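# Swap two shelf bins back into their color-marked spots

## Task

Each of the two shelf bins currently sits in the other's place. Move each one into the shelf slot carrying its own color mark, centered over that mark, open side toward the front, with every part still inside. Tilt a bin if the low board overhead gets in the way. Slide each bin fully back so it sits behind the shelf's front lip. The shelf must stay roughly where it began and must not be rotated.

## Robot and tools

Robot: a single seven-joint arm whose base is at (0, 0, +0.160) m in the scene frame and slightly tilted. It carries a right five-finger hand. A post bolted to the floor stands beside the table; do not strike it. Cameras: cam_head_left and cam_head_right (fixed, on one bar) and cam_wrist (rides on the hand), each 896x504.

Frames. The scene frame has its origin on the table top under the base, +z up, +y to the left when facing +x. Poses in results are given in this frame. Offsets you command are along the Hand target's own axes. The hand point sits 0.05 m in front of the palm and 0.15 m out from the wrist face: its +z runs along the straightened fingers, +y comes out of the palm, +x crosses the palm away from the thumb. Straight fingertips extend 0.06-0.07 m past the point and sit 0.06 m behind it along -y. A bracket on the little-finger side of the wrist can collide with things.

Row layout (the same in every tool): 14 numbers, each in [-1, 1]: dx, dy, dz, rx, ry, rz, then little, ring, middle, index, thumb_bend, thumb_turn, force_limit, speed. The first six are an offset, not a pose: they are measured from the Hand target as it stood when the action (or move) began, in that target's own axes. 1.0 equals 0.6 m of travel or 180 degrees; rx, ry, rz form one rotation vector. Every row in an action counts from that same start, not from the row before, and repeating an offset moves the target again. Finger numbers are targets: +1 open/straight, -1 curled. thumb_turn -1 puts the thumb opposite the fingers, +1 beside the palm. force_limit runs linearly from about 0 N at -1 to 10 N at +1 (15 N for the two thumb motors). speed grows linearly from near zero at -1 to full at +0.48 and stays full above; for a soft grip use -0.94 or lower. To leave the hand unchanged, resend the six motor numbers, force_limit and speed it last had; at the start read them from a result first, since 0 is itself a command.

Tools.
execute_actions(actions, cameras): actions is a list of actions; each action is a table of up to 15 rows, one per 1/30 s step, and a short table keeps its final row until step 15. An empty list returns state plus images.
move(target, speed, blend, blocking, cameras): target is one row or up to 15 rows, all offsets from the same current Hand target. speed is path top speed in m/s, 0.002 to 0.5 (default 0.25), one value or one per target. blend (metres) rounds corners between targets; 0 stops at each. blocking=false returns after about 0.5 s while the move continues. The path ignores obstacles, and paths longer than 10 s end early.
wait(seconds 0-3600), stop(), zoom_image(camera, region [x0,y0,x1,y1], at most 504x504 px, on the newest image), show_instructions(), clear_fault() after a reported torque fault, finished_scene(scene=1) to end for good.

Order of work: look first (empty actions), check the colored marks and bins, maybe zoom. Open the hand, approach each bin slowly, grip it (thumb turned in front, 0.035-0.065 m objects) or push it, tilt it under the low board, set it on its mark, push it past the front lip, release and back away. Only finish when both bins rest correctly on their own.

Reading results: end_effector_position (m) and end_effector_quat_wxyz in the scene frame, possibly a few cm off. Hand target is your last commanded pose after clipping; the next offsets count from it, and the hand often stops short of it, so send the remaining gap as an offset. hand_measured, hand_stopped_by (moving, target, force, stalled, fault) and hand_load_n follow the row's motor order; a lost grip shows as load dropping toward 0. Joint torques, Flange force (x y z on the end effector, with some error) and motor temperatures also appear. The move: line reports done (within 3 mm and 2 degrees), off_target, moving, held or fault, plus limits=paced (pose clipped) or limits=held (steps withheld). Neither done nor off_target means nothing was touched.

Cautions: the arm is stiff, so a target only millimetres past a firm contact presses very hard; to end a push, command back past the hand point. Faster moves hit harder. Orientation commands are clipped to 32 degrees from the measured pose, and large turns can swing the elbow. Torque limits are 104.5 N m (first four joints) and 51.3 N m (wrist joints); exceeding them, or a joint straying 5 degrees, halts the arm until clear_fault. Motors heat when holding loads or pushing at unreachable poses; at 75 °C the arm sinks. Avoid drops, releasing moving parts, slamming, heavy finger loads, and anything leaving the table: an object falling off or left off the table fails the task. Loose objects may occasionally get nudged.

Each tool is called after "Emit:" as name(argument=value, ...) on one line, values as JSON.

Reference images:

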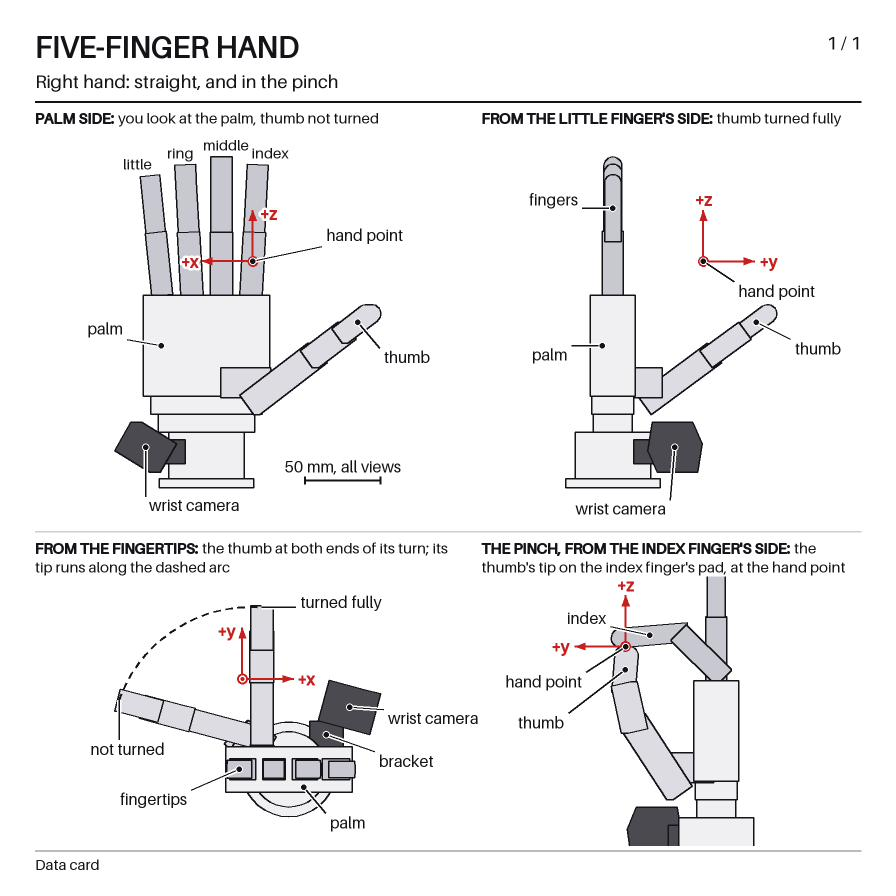

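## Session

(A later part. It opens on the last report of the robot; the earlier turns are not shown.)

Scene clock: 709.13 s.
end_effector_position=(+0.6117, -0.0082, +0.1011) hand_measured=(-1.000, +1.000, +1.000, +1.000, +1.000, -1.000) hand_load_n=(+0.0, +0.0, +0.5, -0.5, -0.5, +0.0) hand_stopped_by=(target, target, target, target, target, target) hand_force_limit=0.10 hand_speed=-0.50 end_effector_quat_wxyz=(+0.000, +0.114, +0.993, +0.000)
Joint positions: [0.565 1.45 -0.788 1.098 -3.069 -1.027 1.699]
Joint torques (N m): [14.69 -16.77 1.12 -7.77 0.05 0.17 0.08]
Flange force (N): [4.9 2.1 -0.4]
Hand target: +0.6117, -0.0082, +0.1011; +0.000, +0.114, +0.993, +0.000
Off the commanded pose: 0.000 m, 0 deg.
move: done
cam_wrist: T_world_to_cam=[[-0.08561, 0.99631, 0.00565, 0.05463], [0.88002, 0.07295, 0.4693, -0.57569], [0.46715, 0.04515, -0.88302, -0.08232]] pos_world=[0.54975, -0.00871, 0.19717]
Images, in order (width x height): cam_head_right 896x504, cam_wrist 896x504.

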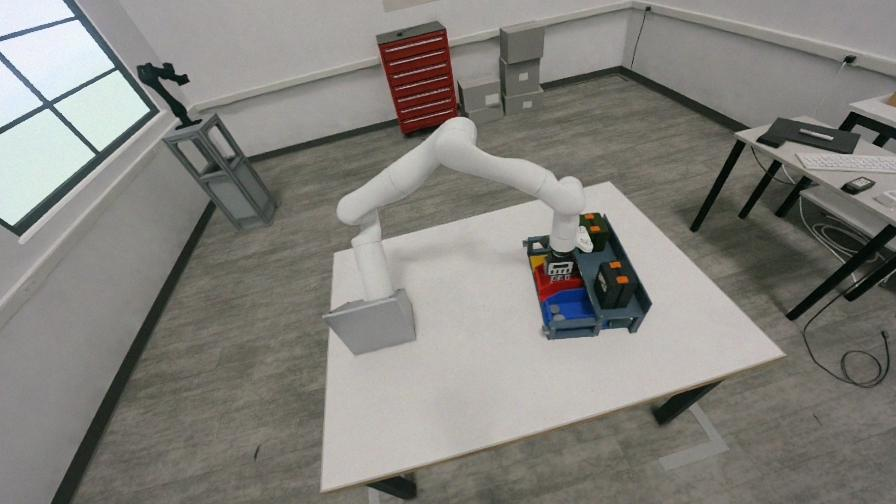

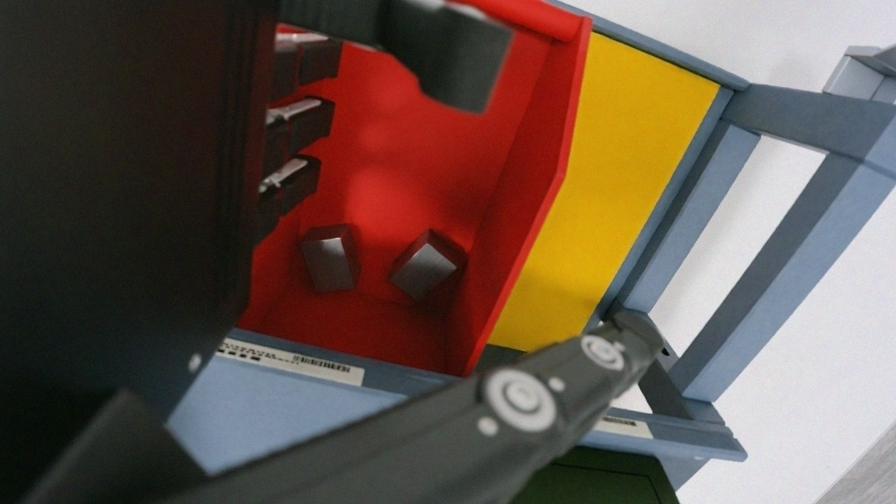

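Emit:
move(target=[0,-0.03,0,0,0,0,-1,1,1,1,1,-1,0.1,-0.5], speed=0.03, cameras=["cam_wrist", "cam_head_right"])

Emit:
zoom_image(camera="cam_head_right", region=[510, 200, 670, 350])

Emit:
zoom_image(camera="cam_wrist", region=[400, 0, 800, 400])

Scene clock: 711.23 s.
end_effector_position=(+0.6076, -0.0257, +0.1011) hand_measured=(-1.000, +1.000, +1.000, +1.000, +1.000, -1.000) hand_load_n=(+0.0, +0.0, +0.0, -0.5, +0.0, +0.0) hand_stopped_by=(target, target, target, target, target, target) hand_force_limit=0.10 hand_speed=-0.50 end_effector_quat_wxyz=(+0.000, +0.114, +0.993, +0.000)
Joint positions: [0.579 1.474 -0.781 1.077 -3.061 -1.039 1.724]
Joint torques (N m): [14.59 -17.17 1.02 -7.76 0.1 0.14 0.06]
Flange force (N): [4.6 2.1 -0.2]
Hand target: +0.6076, -0.0257, +0.1011; +0.000, +0.114, +0.993, +0.000
Off the commanded pose: 0.000 m, 0 deg.
move: done
cam_wrist: T_world_to_cam=[[-0.08561, 0.99631, 0.00565, 0.07172], [0.88002, 0.07295, 0.4693, -0.57089], [0.46715, 0.04515, -0.88302, -0.07966]] pos_world=[0.54575, -0.02621, 0.19717]
Images, in order (width x height): cam_head_right 896x504, cam_wrist 896x504.

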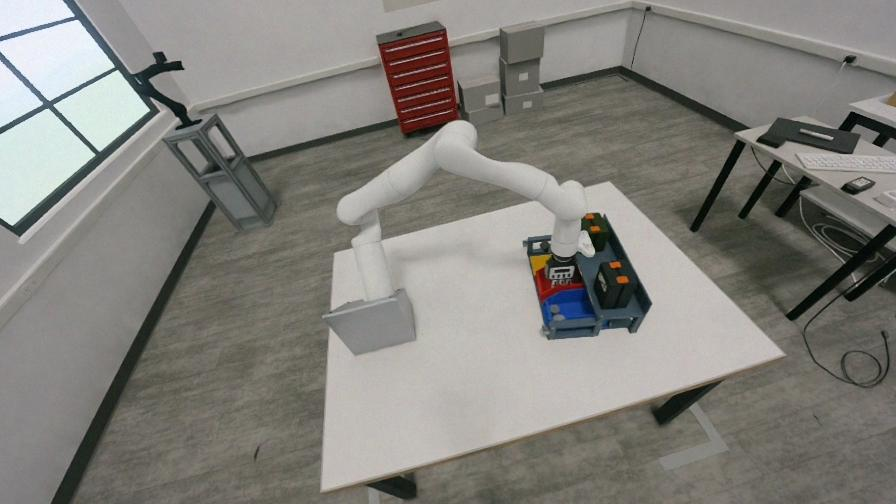

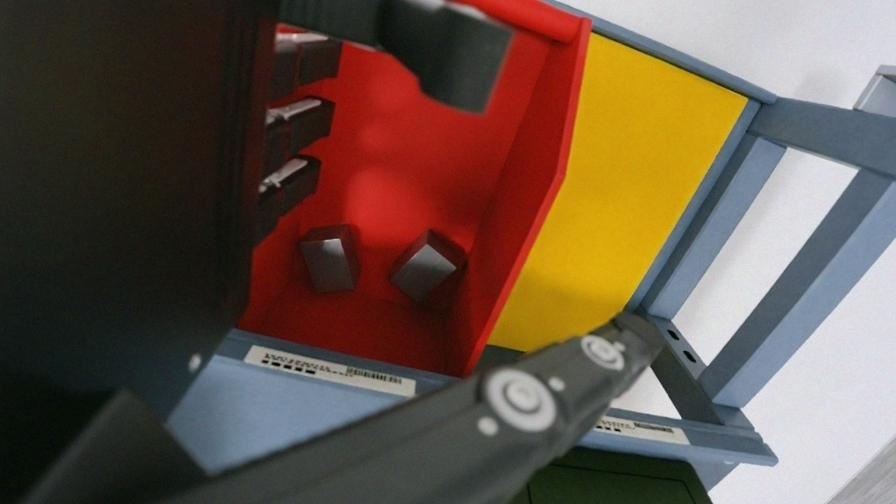

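Scaled by 3.150 from the camera's image (finer frame: 1280x720).

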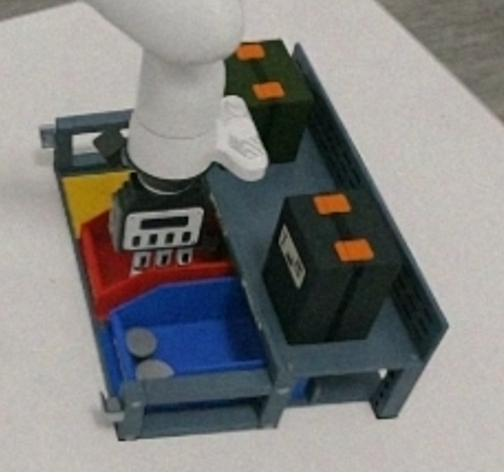

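Scaled by 1.260 from the camera's image (finer frame: 1280x720).

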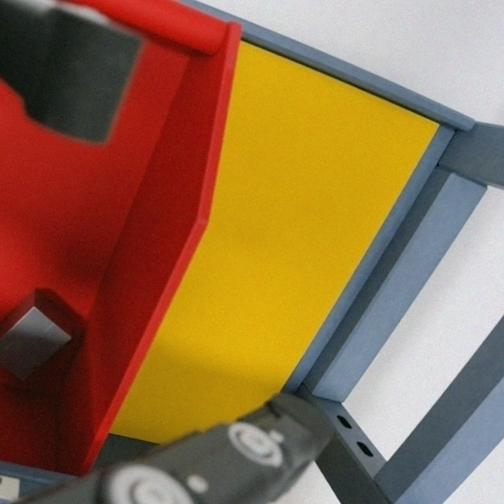

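Emit:
move(target=[[0,-0.02,0,0,0,0,-1,1,1,1,1,-1,0.1,-0.5],[0,-0.002,0,0,0,0,-1,1,1,1,1,-1,0.1,-0.5],[0,-0.002,-0.25,0,0,0,-1,1,1,1,1,-1,0.1,-0.5]], speed=0.06, cameras=["cam_wrist", "cam_head_right", "cam_head_left"])

Scene clock: 717.93 s.
end_effector_position=(+0.6072, -0.0269, +0.2511) hand_measured=(-1.000, +1.000, +1.000, +1.000, +1.000, -1.000) hand_load_n=(+0.0, +0.0, +0.5, +0.0, +0.0, +0.0) hand_stopped_by=(target, target, target, target, target, target) hand_force_limit=0.10 hand_speed=-0.50 end_effector_quat_wxyz=(+0.000, +0.114, +0.993, +0.000)
Joint positions: [0.675 1.357 -0.793 0.889 -3.083 -1.377 1.743]
Joint torques (N m): [13.72 -16.97 0.37 -8.74 -0.26 0.18 0.09]
Flange force (N): [5.2 0.8 1.4]
Hand target: +0.6073, -0.0269, +0.2511; +0.000, +0.114, +0.993, +0.000
Off the commanded pose: 0.000 m, 0 deg.
move: done
cam_wrist: T_world_to_cam=[[-0.08561, 0.99631, 0.00565, 0.07213], [0.88002, 0.07295, 0.4693, -0.64084], [0.46715, 0.04515, -0.88302, 0.05304]] pos_world=[0.54535, -0.02751, 0.34717]

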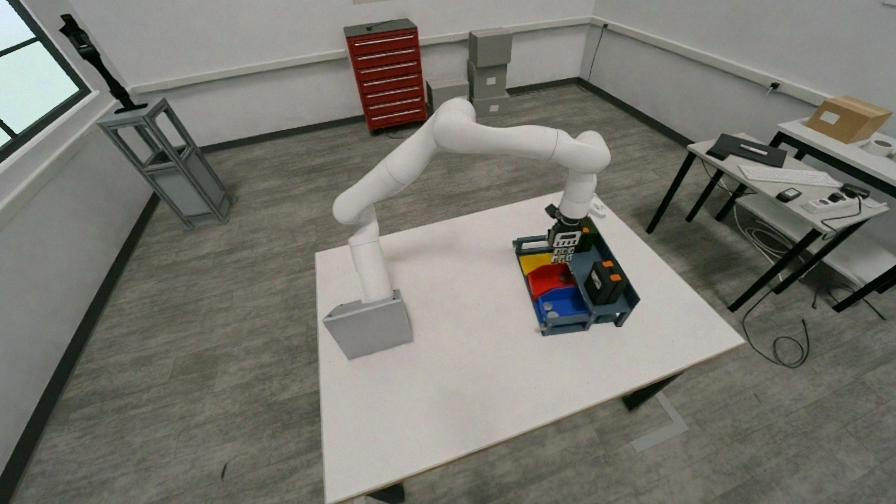

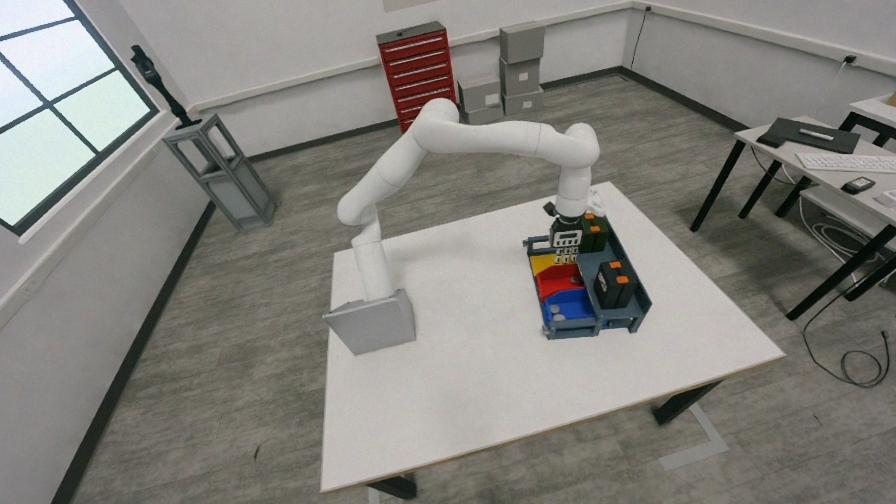

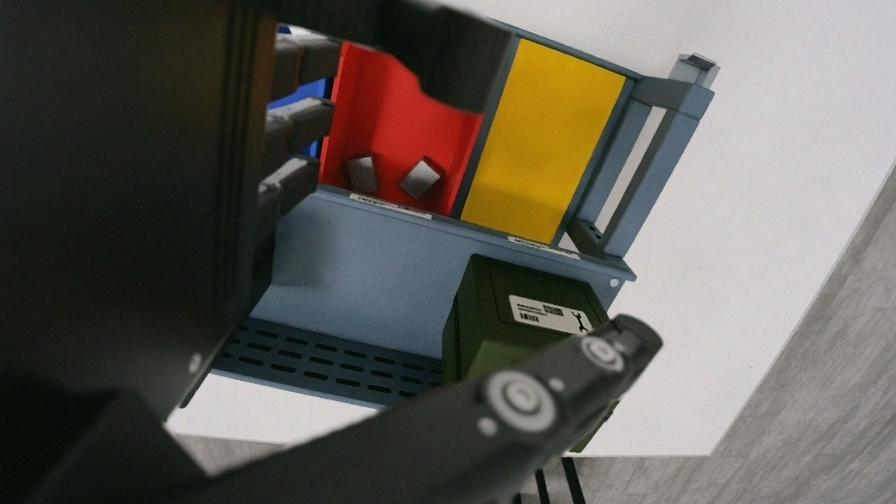

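Emit:
move(target=[0.1187,-0.408,-0.1217,0,0,0,-1,1,1,1,1,-1,0.1,-0.5], speed=0.15, cameras=["cam_wrist", "cam_head_right", "cam_head_left"])

Emit:
zoom_image(camera="cam_wrist", region=[300, 100, 700, 400])

Emit:
zoom_image(camera="cam_head_right", region=[510, 220, 660, 350])

Emit:
zoom_image(camera="cam_head_left", region=[500, 220, 650, 350])

Scene clock: 722.90 s.
end_effector_position=(+0.4823, -0.2492, +0.3240) hand_measured=(-1.000, +1.000, +1.000, +1.000, +1.000, -1.000) hand_load_n=(+0.0, +0.0, +0.0, +0.0, +0.0, +0.0) hand_stopped_by=(target, target, target, target, target, target) hand_force_limit=0.10 hand_speed=-0.50 end_effector_quat_wxyz=(+0.000, +0.114, +0.993, +0.000)
Joint positions: [0.85 1.665 -0.69 0.326 -2.974 -1.788 2.132]
Joint torques (N m): [10.83 -21.17 0.35 -8.58 -0.28 0.15 0.11]
Flange force (N): no reading
Hand target: +0.4823, -0.2492, +0.3240; +0.000, +0.114, +0.993, +0.000
Off the commanded pose: 0.000 m, 0 deg.
move: done
cam_wrist: T_world_to_cam=[[-0.08556, 0.99632, 0.00557, 0.28242], [0.88002, 0.07295, 0.46929, -0.54884], [0.46716, 0.04505, -0.88303, 0.18581]] pos_world=[0.42035, -0.24971, 0.42007]

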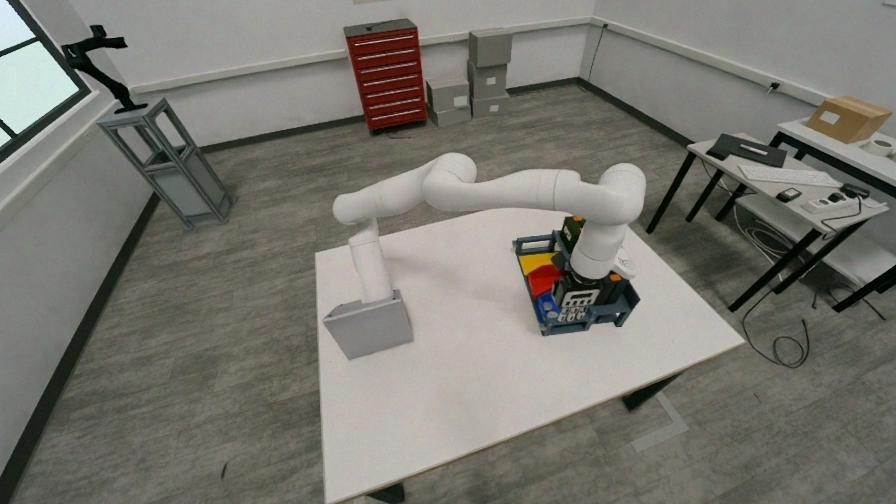

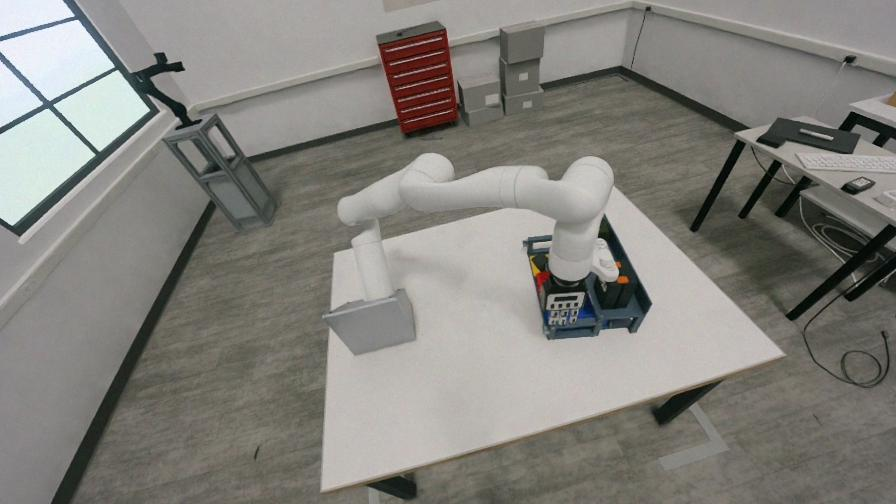

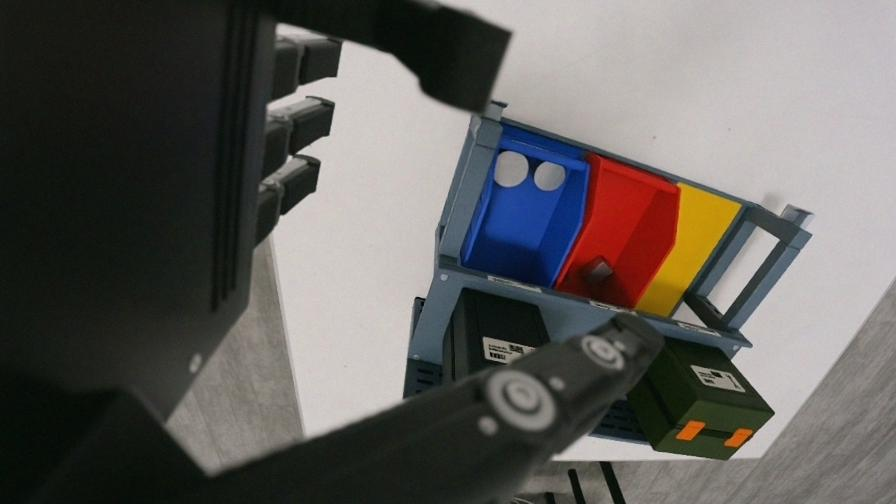

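Scaled by 1.260 from the camera's image (finer frame: 1280x720).

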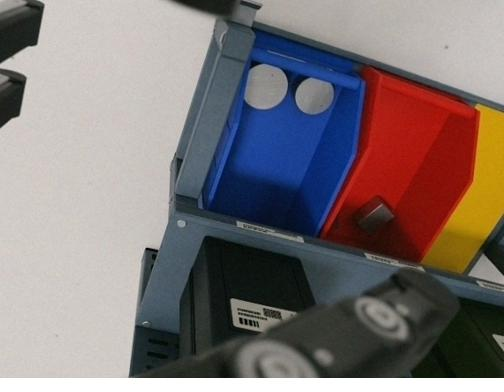

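Scaled by 3.360 from the camera's image (finer frame: 1280x720).

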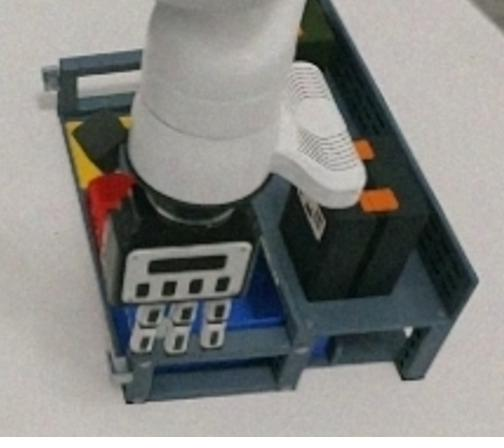

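Scaled by 3.360 from the camera's image (finer frame: 1280x720).

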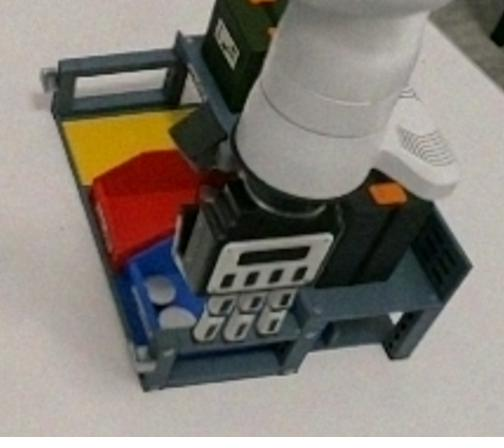

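Emit:
move(target=[-0.042,0.1125,0.17,0,0,0,-1,1,1,1,1,-1,0.1,-0.5], speed=0.12, cameras=["cam_wrist"])

Emit:
zoom_image(camera="cam_wrist", region=[320, 40, 760, 400])

Scene clock: 727.30 s.
end_effector_position=(+0.5222, -0.1892, +0.2221) hand_measured=(-1.000, +1.000, +1.000, +1.000, +1.000, -1.000) hand_load_n=(+0.0, +0.0, +0.0, +0.0, +0.0, +0.0) hand_stopped_by=(target, target, target, target, target, target) hand_force_limit=0.10 hand_speed=-0.50 end_effector_quat_wxyz=(+0.000, +0.114, +0.993, +0.000)
Joint positions: [0.83 1.577 -0.723 0.801 -2.988 -1.385 1.988]
Joint torques (N m): [11.67 -19.98 -0.16 -8.8 -0.29 0.19 0.11]
Flange force (N): [5.8 3.0 1.6]
Hand target: +0.5222, -0.1891, +0.2221; +0.000, +0.114, +0.993, +0.000
Off the commanded pose: 0.000 m, 0 deg.
move: done
cam_wrist: T_world_to_cam=[[-0.08561, 0.99631, 0.00565, 0.22662], [0.88, 0.07295, 0.46934, -0.5406], [0.4672, 0.04515, -0.883, 0.07443]] pos_world=[0.46035, -0.18971, 0.31817]

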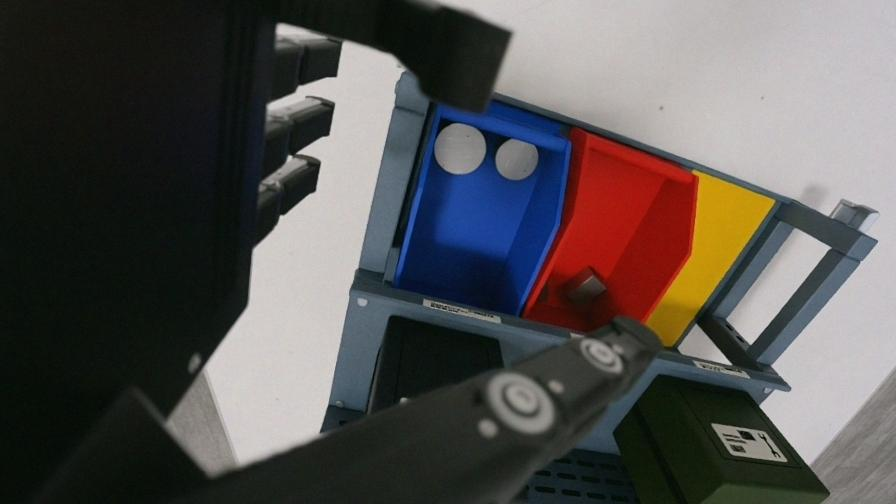

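Scaled by 1.145 from the camera's image (finer frame: 1280x720).

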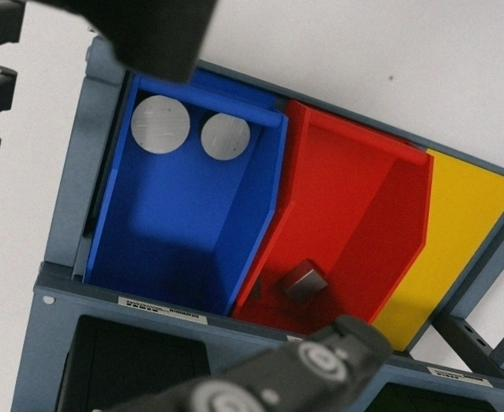

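Emit:
zoom_image(camera="cam_wrist", region=[370, 60, 610, 330])

Emit:
zoom_image(camera="cam_wrist", region=[510, 90, 830, 380])

Scaled by 1.867 from the camera's image (finer frame: 1280x720).

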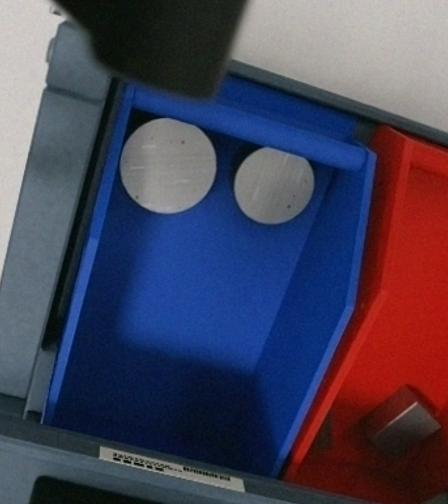

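Scaled by 1.575 from the camera's image (finer frame: 1280x720).

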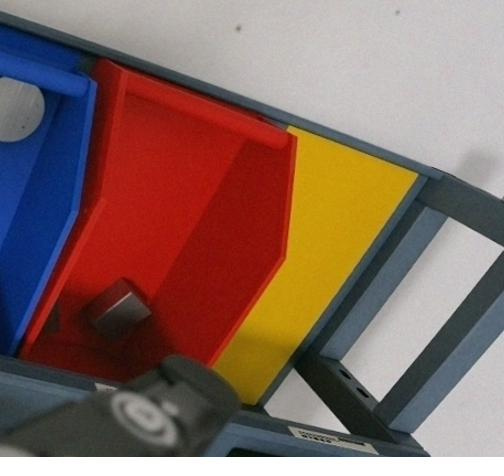

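Emit:
move(target=[[0,0,-0.0867,0,0,0,1,1,1,1,1,-1,0.1,-0.5],[-0.123,0.1846,-0.0867,0,0,0,1,1,1,1,1,-1,0.1,-0.5]], speed=0.12, cameras=["cam_wrist"])

Emit:
zoom_image(camera="cam_wrist", region=[300, 0, 600, 250])

Scene clock: 743.83 s.
end_effector_position=(+0.6192, -0.0980, +0.2742) hand_measured=(+1.000, +1.000, +1.000, +1.000, +1.000, -1.000) hand_load_n=(+0.0, +0.0, +0.0, +0.0, +0.0, +0.0) hand_stopped_by=(target, target, target, target, target, target) hand_force_limit=0.10 hand_speed=-0.50 end_effector_quat_wxyz=(+0.000, +0.114, +0.993, +0.000)
Joint positions: [0.626 1.52 -0.764 0.485 -3.056 -1.623 1.837]
Joint torques (N m): [14.32 -19.14 0.46 -9.07 -0.26 0.2 0.08]
Flange force (N): no reading
Hand target: +0.6192, -0.0980, +0.2741; +0.000, +0.114, +0.993, +0.000
Off the commanded pose: 0.000 m, 0 deg.
move: done
cam_wrist: T_world_to_cam=[[-0.08561, 0.99631, 0.00565, 0.14386], [0.88, 0.07295, 0.46934, -0.65692], [0.4672, 0.04515, -0.883, 0.07096]] pos_world=[0.55725, -0.09861, 0.37017]

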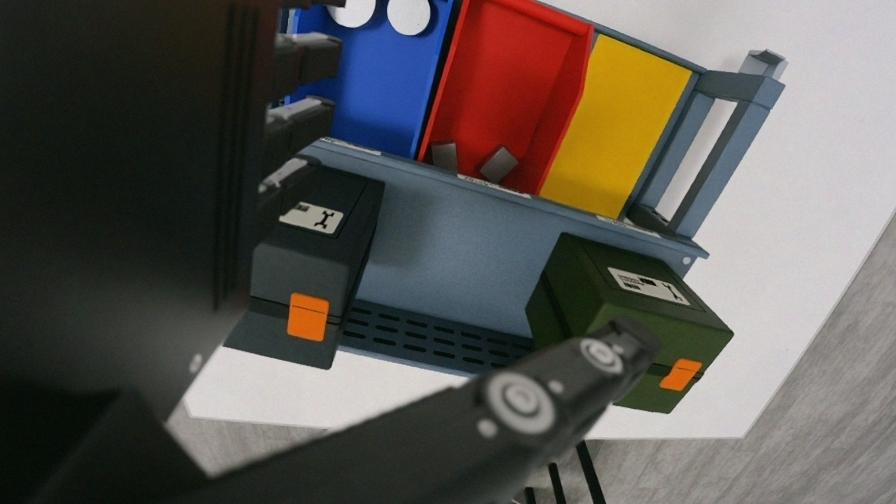

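Scaled by 1.680 from the camera's image (finer frame: 1280x720).

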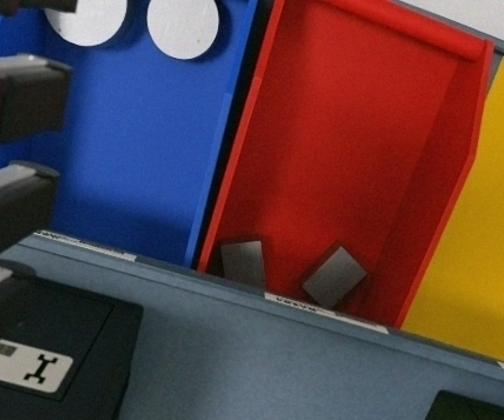

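Emit:
execute_actions(actions=[])

Scene clock: 749.80 s.
end_effector_position=(+0.6192, -0.0980, +0.2741) hand_measured=(+1.000, +1.000, +1.000, +1.000, +1.000, -1.000) hand_load_n=(+0.0, +0.0, +0.0, +0.0, +0.0, +0.0) hand_stopped_by=(target, target, target, target, target, target) hand_force_limit=0.10 hand_speed=-0.50 end_effector_quat_wxyz=(+0.000, +0.114, +0.993, +0.000)
Joint positions: [0.626 1.52 -0.764 0.485 -3.056 -1.623 1.837]
Joint velocities: within noise
Joint torques (N m): [14.27 -19.21 0.46 -8.88 -0.28 0.21 0.11]
Motor temperatures (°C): [41 42 39 35 39 44 51]
Flange force (N): no reading
Hand target: +0.6192, -0.0980, +0.2741; +0.000, +0.114, +0.993, +0.000
Off the commanded pose: 0.000 m, 0 deg.
camera_calibration:
cam_wrist: T_world_to_cam=[[-0.08561, 0.99631, 0.00565, 0.14386], [0.88002, 0.07295, 0.4693, -0.65692], [0.46715, 0.04515, -0.88302, 0.071]] pos_world=[0.55725, -0.09861, 0.37017]

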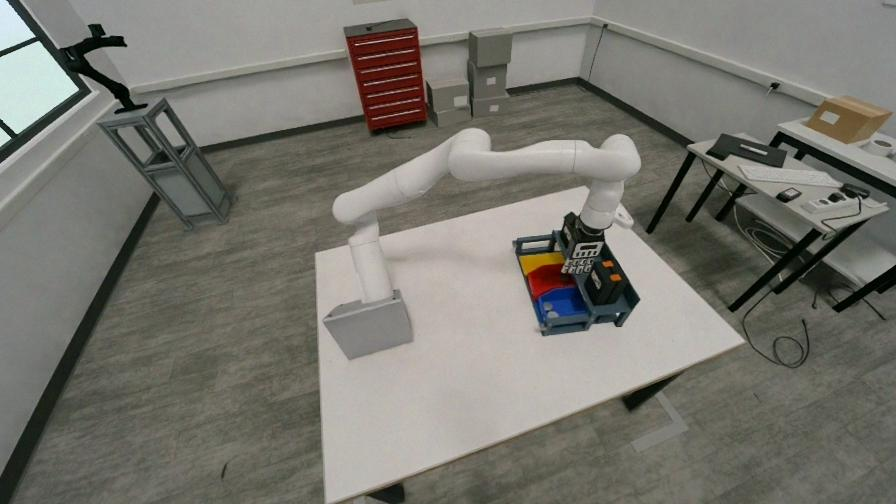

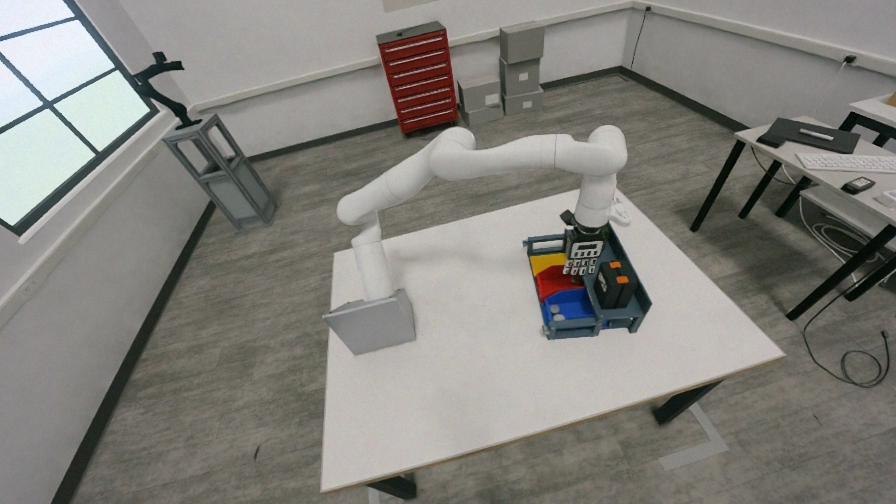

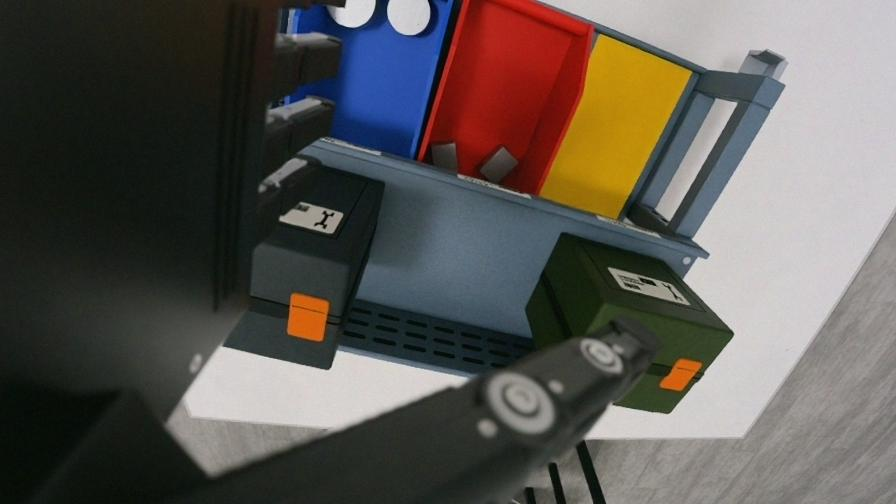

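Emit:
move(target=[0.1167, 0, 0, 0, 0, 0, 1, 1, 1, 1, 1, -1, 0.1, -0.5], speed=0.12, cameras=["cam_wrist"])

Emit:
zoom_image(camera="cam_wrist", region=[280, 0, 780, 300])

Scene clock: 752.97 s.
end_effector_position=(+0.5510, -0.0822, +0.2741) hand_measured=(+1.000, +1.000, +1.000, +1.000, +1.000, -1.000) hand_load_n=(+0.0, +0.0, +0.0, +0.0, +0.0, +0.0) hand_stopped_by=(target, target, target, target, target, target) hand_force_limit=0.10 hand_speed=-0.50 end_effector_quat_wxyz=(+0.000, +0.114, +0.993, +0.000)
Joint positions: [0.809 1.369 -0.774 0.961 -3.049 -1.381 1.843]
Joint torques (N m): [12.16 -17.07 0.13 -8.72 -0.26 0.2 0.07]
Flange force (N): [4.5 1.3 1.4]
Hand target: +0.5510, -0.0821, +0.2741; +0.000, +0.114, +0.993, +0.000
Off the commanded pose: 0.000 m, 0 deg.
move: done
cam_wrist: T_world_to_cam=[[-0.08565, 0.99631, 0.00553, 0.12226], [0.88006, 0.07305, 0.46921, -0.59813], [0.46708, 0.04505, -0.88307, 0.10214]] pos_world=[0.48915, -0.08271, 0.37017]

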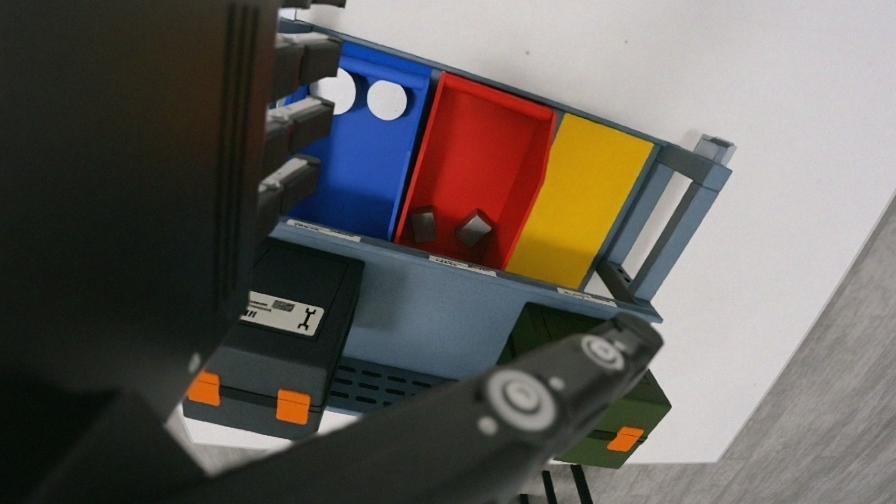

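Scaled by 1.008 from the camera's image (finer frame: 1280x720).

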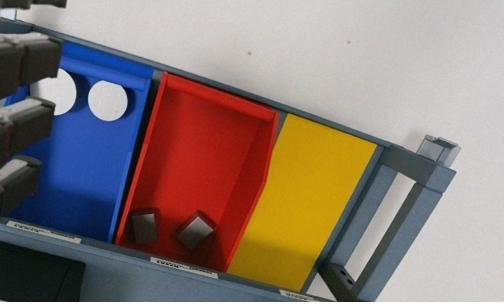

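Emit:
zoom_image(camera="cam_wrist", region=[380, 40, 500, 160])

Emit:
zoom_image(camera="cam_wrist", region=[490, 60, 610, 180])

Emit:
zoom_image(camera="cam_wrist", region=[360, 150, 480, 270])

Scaled by 4.200 from the camera's image (finer frame: 1280x720).

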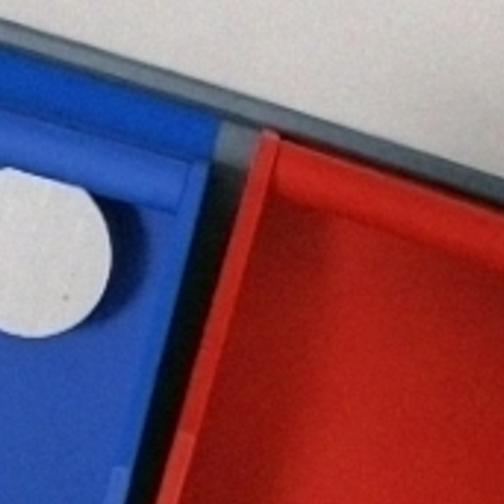

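Scaled by 4.200 from the camera's image (finer frame: 1280x720).

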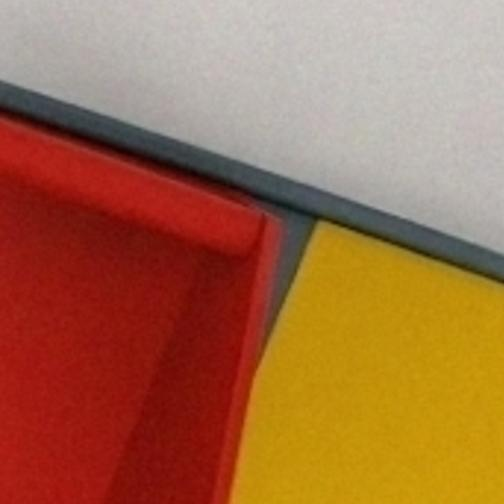

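Scaled by 4.200 from the camera's image (finer frame: 1280x720).

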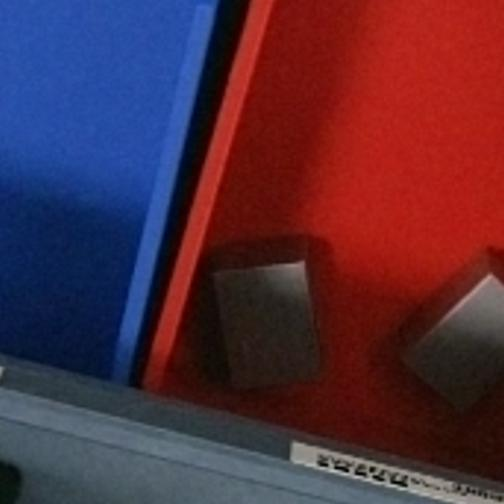

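Emit:
move(target=[[0.1417, 0.1425, 0, 0, 0, 0, 1, 1, 1, 1, 1, -1, 0.1, -0.5], [0.1417, 0.1425, 0.3068, 0, 0, 0, 1, 1, 1, 1, 1, -1, 0.1, -0.5]], speed=[0.15, 0.1], cameras=["cam_wrist", "cam_head_left"])

Scene clock: 778.93 s.
end_effector_position=(+0.4877, +0.0204, +0.0900) hand_measured=(+1.000, +1.000, +1.000, +1.000, +1.000, -1.000) hand_load_n=(+0.0, +0.0, +0.0, +0.0, +0.0, +0.0) hand_stopped_by=(target, target, target, target, target, target) hand_force_limit=0.10 hand_speed=-0.50 end_effector_quat_wxyz=(+0.000, +0.114, +0.993, +0.000)
Joint positions: [0.739 1.322 -0.786 1.643 -3.056 -0.691 1.716]
Joint torques (N m): [11.32 -14.25 0.31 -5.94 -0.27 0.22 0.11]
Flange force (N): [2.9 0.4 -0.3]
Hand target: +0.4877, +0.0204, +0.0900; +0.000, +0.114, +0.993, +0.000
Off the commanded pose: 0.000 m, 0 deg.
move: done
cam_wrist: T_world_to_cam=[[-0.08561, 0.99631, 0.00565, 0.01559], [0.88, 0.07295, 0.46934, -0.46353], [0.4672, 0.04515, -0.883, -0.03556]] pos_world=[0.42585, 0.01989, 0.18607]
Images, in order (width x height): cam_head_left 896x504, cam_wrist 896x504.

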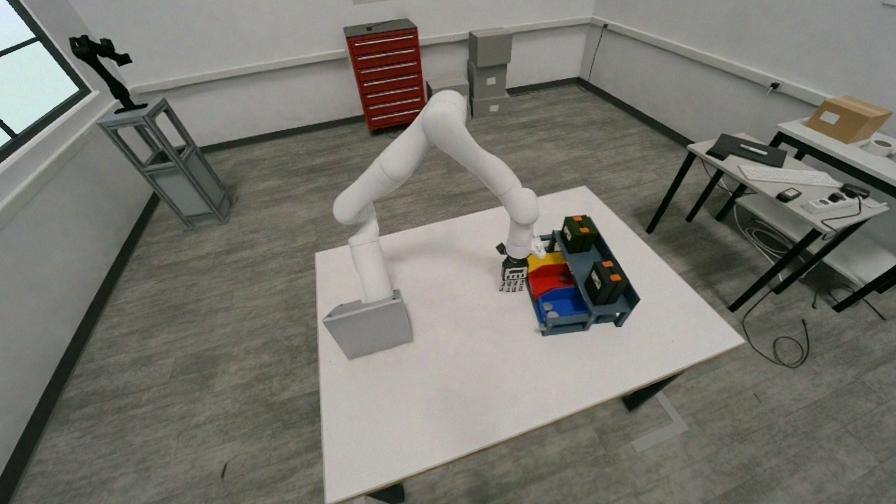

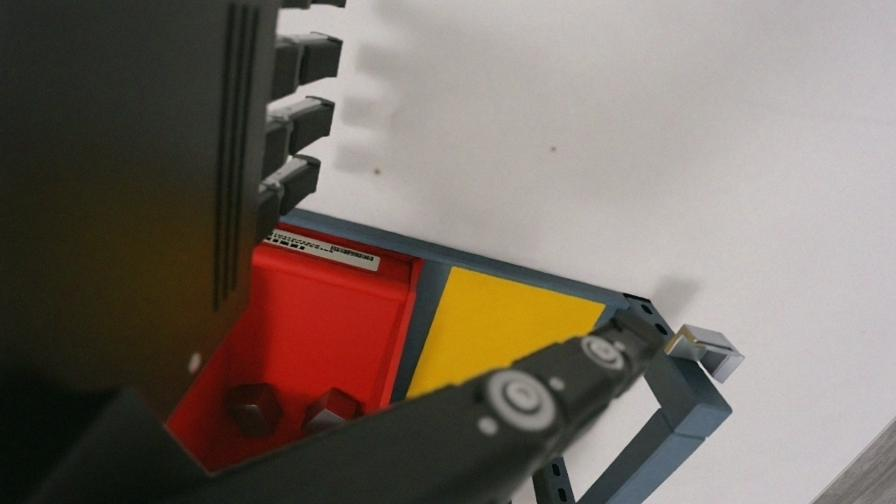

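Emit:
zoom_image(camera="cam_wrist", region=[260, 180, 500, 340])

Scaled by 2.100 from the camera's image (finer frame: 1280x720).

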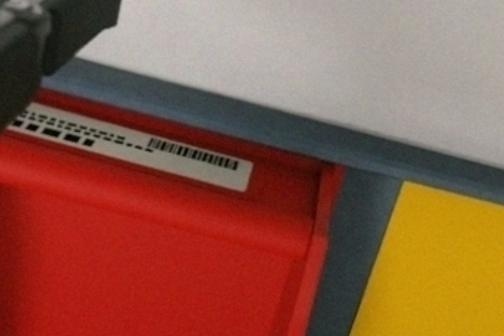

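Emit:
move(target=[-0.05, 0, 0, 0, 0, 0, 1, 1, 1, 1, 1, -1, 0.1, -0.5], speed=0.04, cameras=["cam_wrist"])

Scene clock: 782.07 s.
end_effector_position=(+0.5169, +0.0137, +0.0900) hand_measured=(+1.000, +1.000, +1.000, +1.000, +1.000, -1.000) hand_load_n=(+0.0, +0.0, +0.0, +0.0, +0.0, +0.0) hand_stopped_by=(target, target, target, target, target, target) hand_force_limit=0.10 hand_speed=-0.50 end_effector_quat_wxyz=(+0.000, +0.114, +0.993, +0.000)
Joint positions: [0.699 1.349 -0.786 1.53 -3.061 -0.758 1.712]
Joint torques (N m): [12.04 -15.01 0.3 -6.39 -0.24 0.21 0.1]
Flange force (N): [3.2 0.4 -0.2]
Hand target: +0.5169, +0.0137, +0.0900; +0.000, +0.114, +0.993, +0.000
Off the commanded pose: 0.000 m, 0 deg.
move: done
cam_wrist: T_world_to_cam=[[-0.08561, 0.99631, 0.00565, 0.02486], [0.88002, 0.07295, 0.4693, -0.48873], [0.46715, 0.04515, -0.88302, -0.04887]] pos_world=[0.45505, 0.01309, 0.18607]

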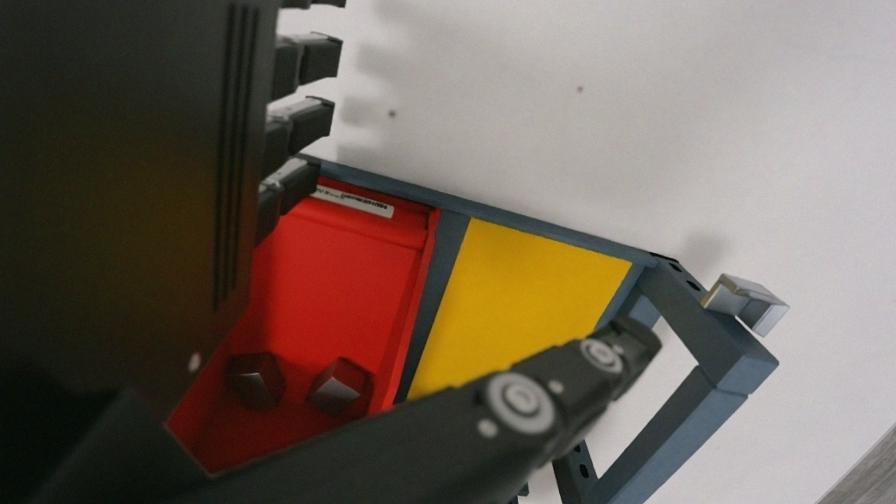

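Emit:
move(target=[-0.0133, 0, 0, 0, 0, 0, 1, 1, 1, 1, 1, -1, 0.1, -0.5], speed=0.03, cameras=["cam_wrist"])

Scene clock: 784.33 s.
end_effector_position=(+0.5247, +0.0118, +0.0900) hand_measured=(+1.000, +1.000, +1.000, +1.000, +1.000, -1.000) hand_load_n=(+0.0, +0.0, +0.0, +0.0, +0.0, +0.0) hand_stopped_by=(target, target, target, target, target, target) hand_force_limit=0.10 hand_speed=-0.50 end_effector_quat_wxyz=(+0.000, +0.114, +0.993, +0.000)
Joint positions: [0.688 1.357 -0.786 1.499 -3.062 -0.776 1.71]
Joint torques (N m): [12.3 -15.41 0.13 -7.27 -0.32 0.69 0.12]
Flange force (N): [4.9 0.5 -0.5]
Hand target: +0.5247, +0.0118, +0.0900; +0.000, +0.114, +0.993, +0.000
Off the commanded pose: 0.000 m, 0 deg.
move: done
cam_wrist: T_world_to_cam=[[-0.08561, 0.99631, 0.00565, 0.02732], [0.88002, 0.07295, 0.4693, -0.49538], [0.46715, 0.04515, -0.88302, -0.05238]] pos_world=[0.46275, 0.01129, 0.18607]

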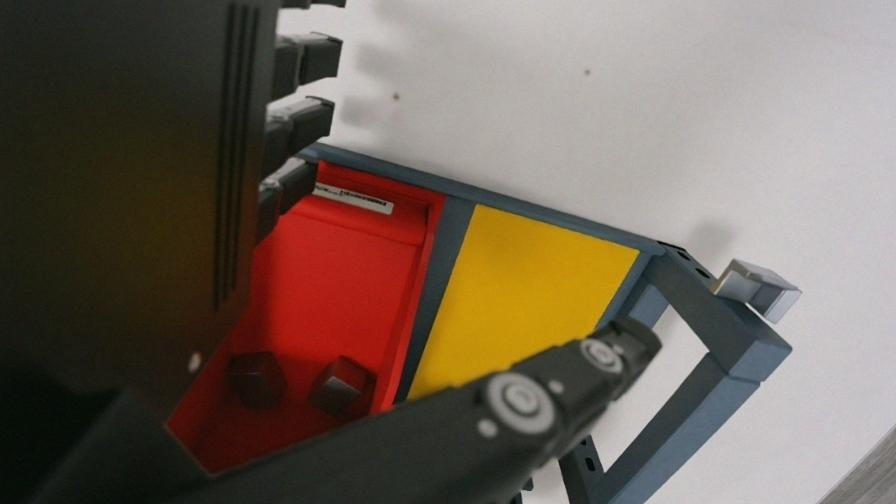

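Emit:
move(target=[-0.0083, 0, 0, 0, 0, 0, 1, 1, 1, 1, 1, -1, 0.1, -0.5], speed=0.03, cameras=["cam_wrist"])

Emit:
zoom_image(camera="cam_wrist", region=[260, 120, 500, 280])

Scene clock: 786.47 s.
end_effector_position=(+0.5295, +0.0107, +0.0900) hand_measured=(+1.000, +1.000, +1.000, +1.000, +1.000, -1.000) hand_load_n=(+0.0, +0.0, +0.0, +0.0, +0.0, +0.0) hand_stopped_by=(target, target, target, target, target, target) hand_force_limit=0.10 hand_speed=-0.50 end_effector_quat_wxyz=(+0.000, +0.114, +0.993, +0.000)
Joint positions: [0.682 1.361 -0.785 1.479 -3.063 -0.788 1.71]
Joint torques (N m): [12.29 -15.45 0.05 -7.17 -0.3 0.71 0.13]
Flange force (N): [4.6 0.3 -0.8]
Hand target: +0.5295, +0.0107, +0.0900; +0.000, +0.114, +0.993, +0.000
Off the commanded pose: 0.000 m, 0 deg.
move: done
cam_wrist: T_world_to_cam=[[-0.08561, 0.99631, 0.00565, 0.02883], [0.88, 0.07295, 0.46934, -0.49961], [0.4672, 0.04515, -0.883, -0.05465]] pos_world=[0.46765, 0.01019, 0.18607]

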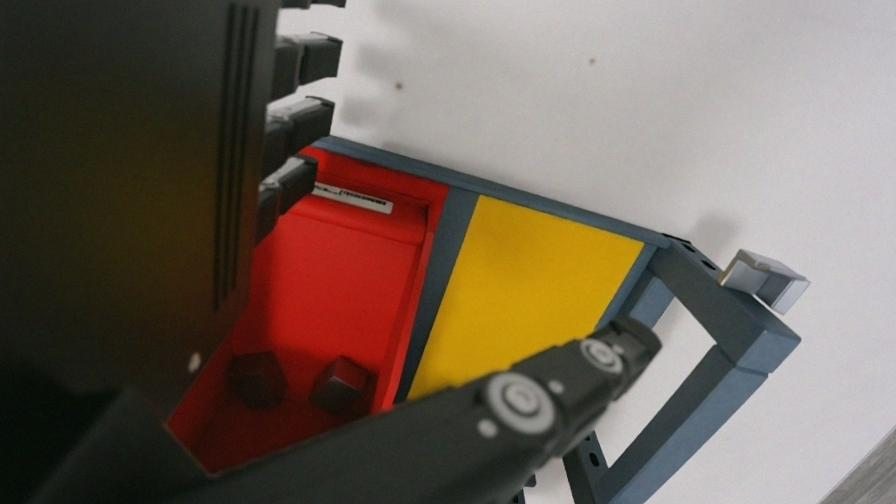

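Scaled by 2.100 from the camera's image (finer frame: 1280x720).

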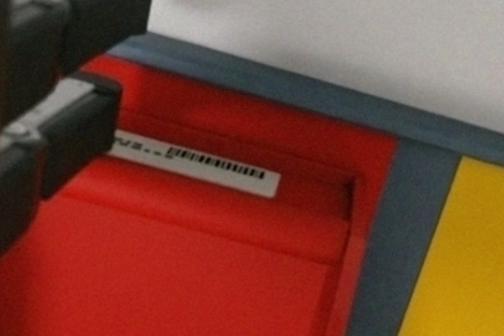

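Emit:
zoom_image(camera="cam_wrist", region=[300, 130, 460, 250])

Scaled by 3.150 from the camera's image (finer frame: 1280x720).

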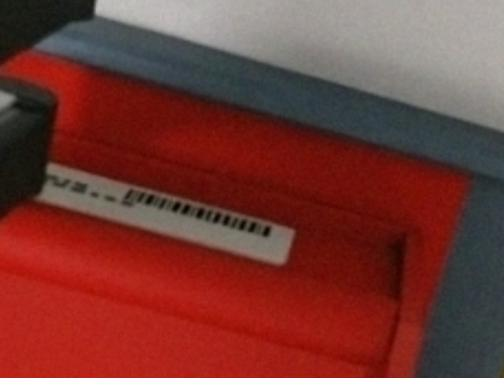

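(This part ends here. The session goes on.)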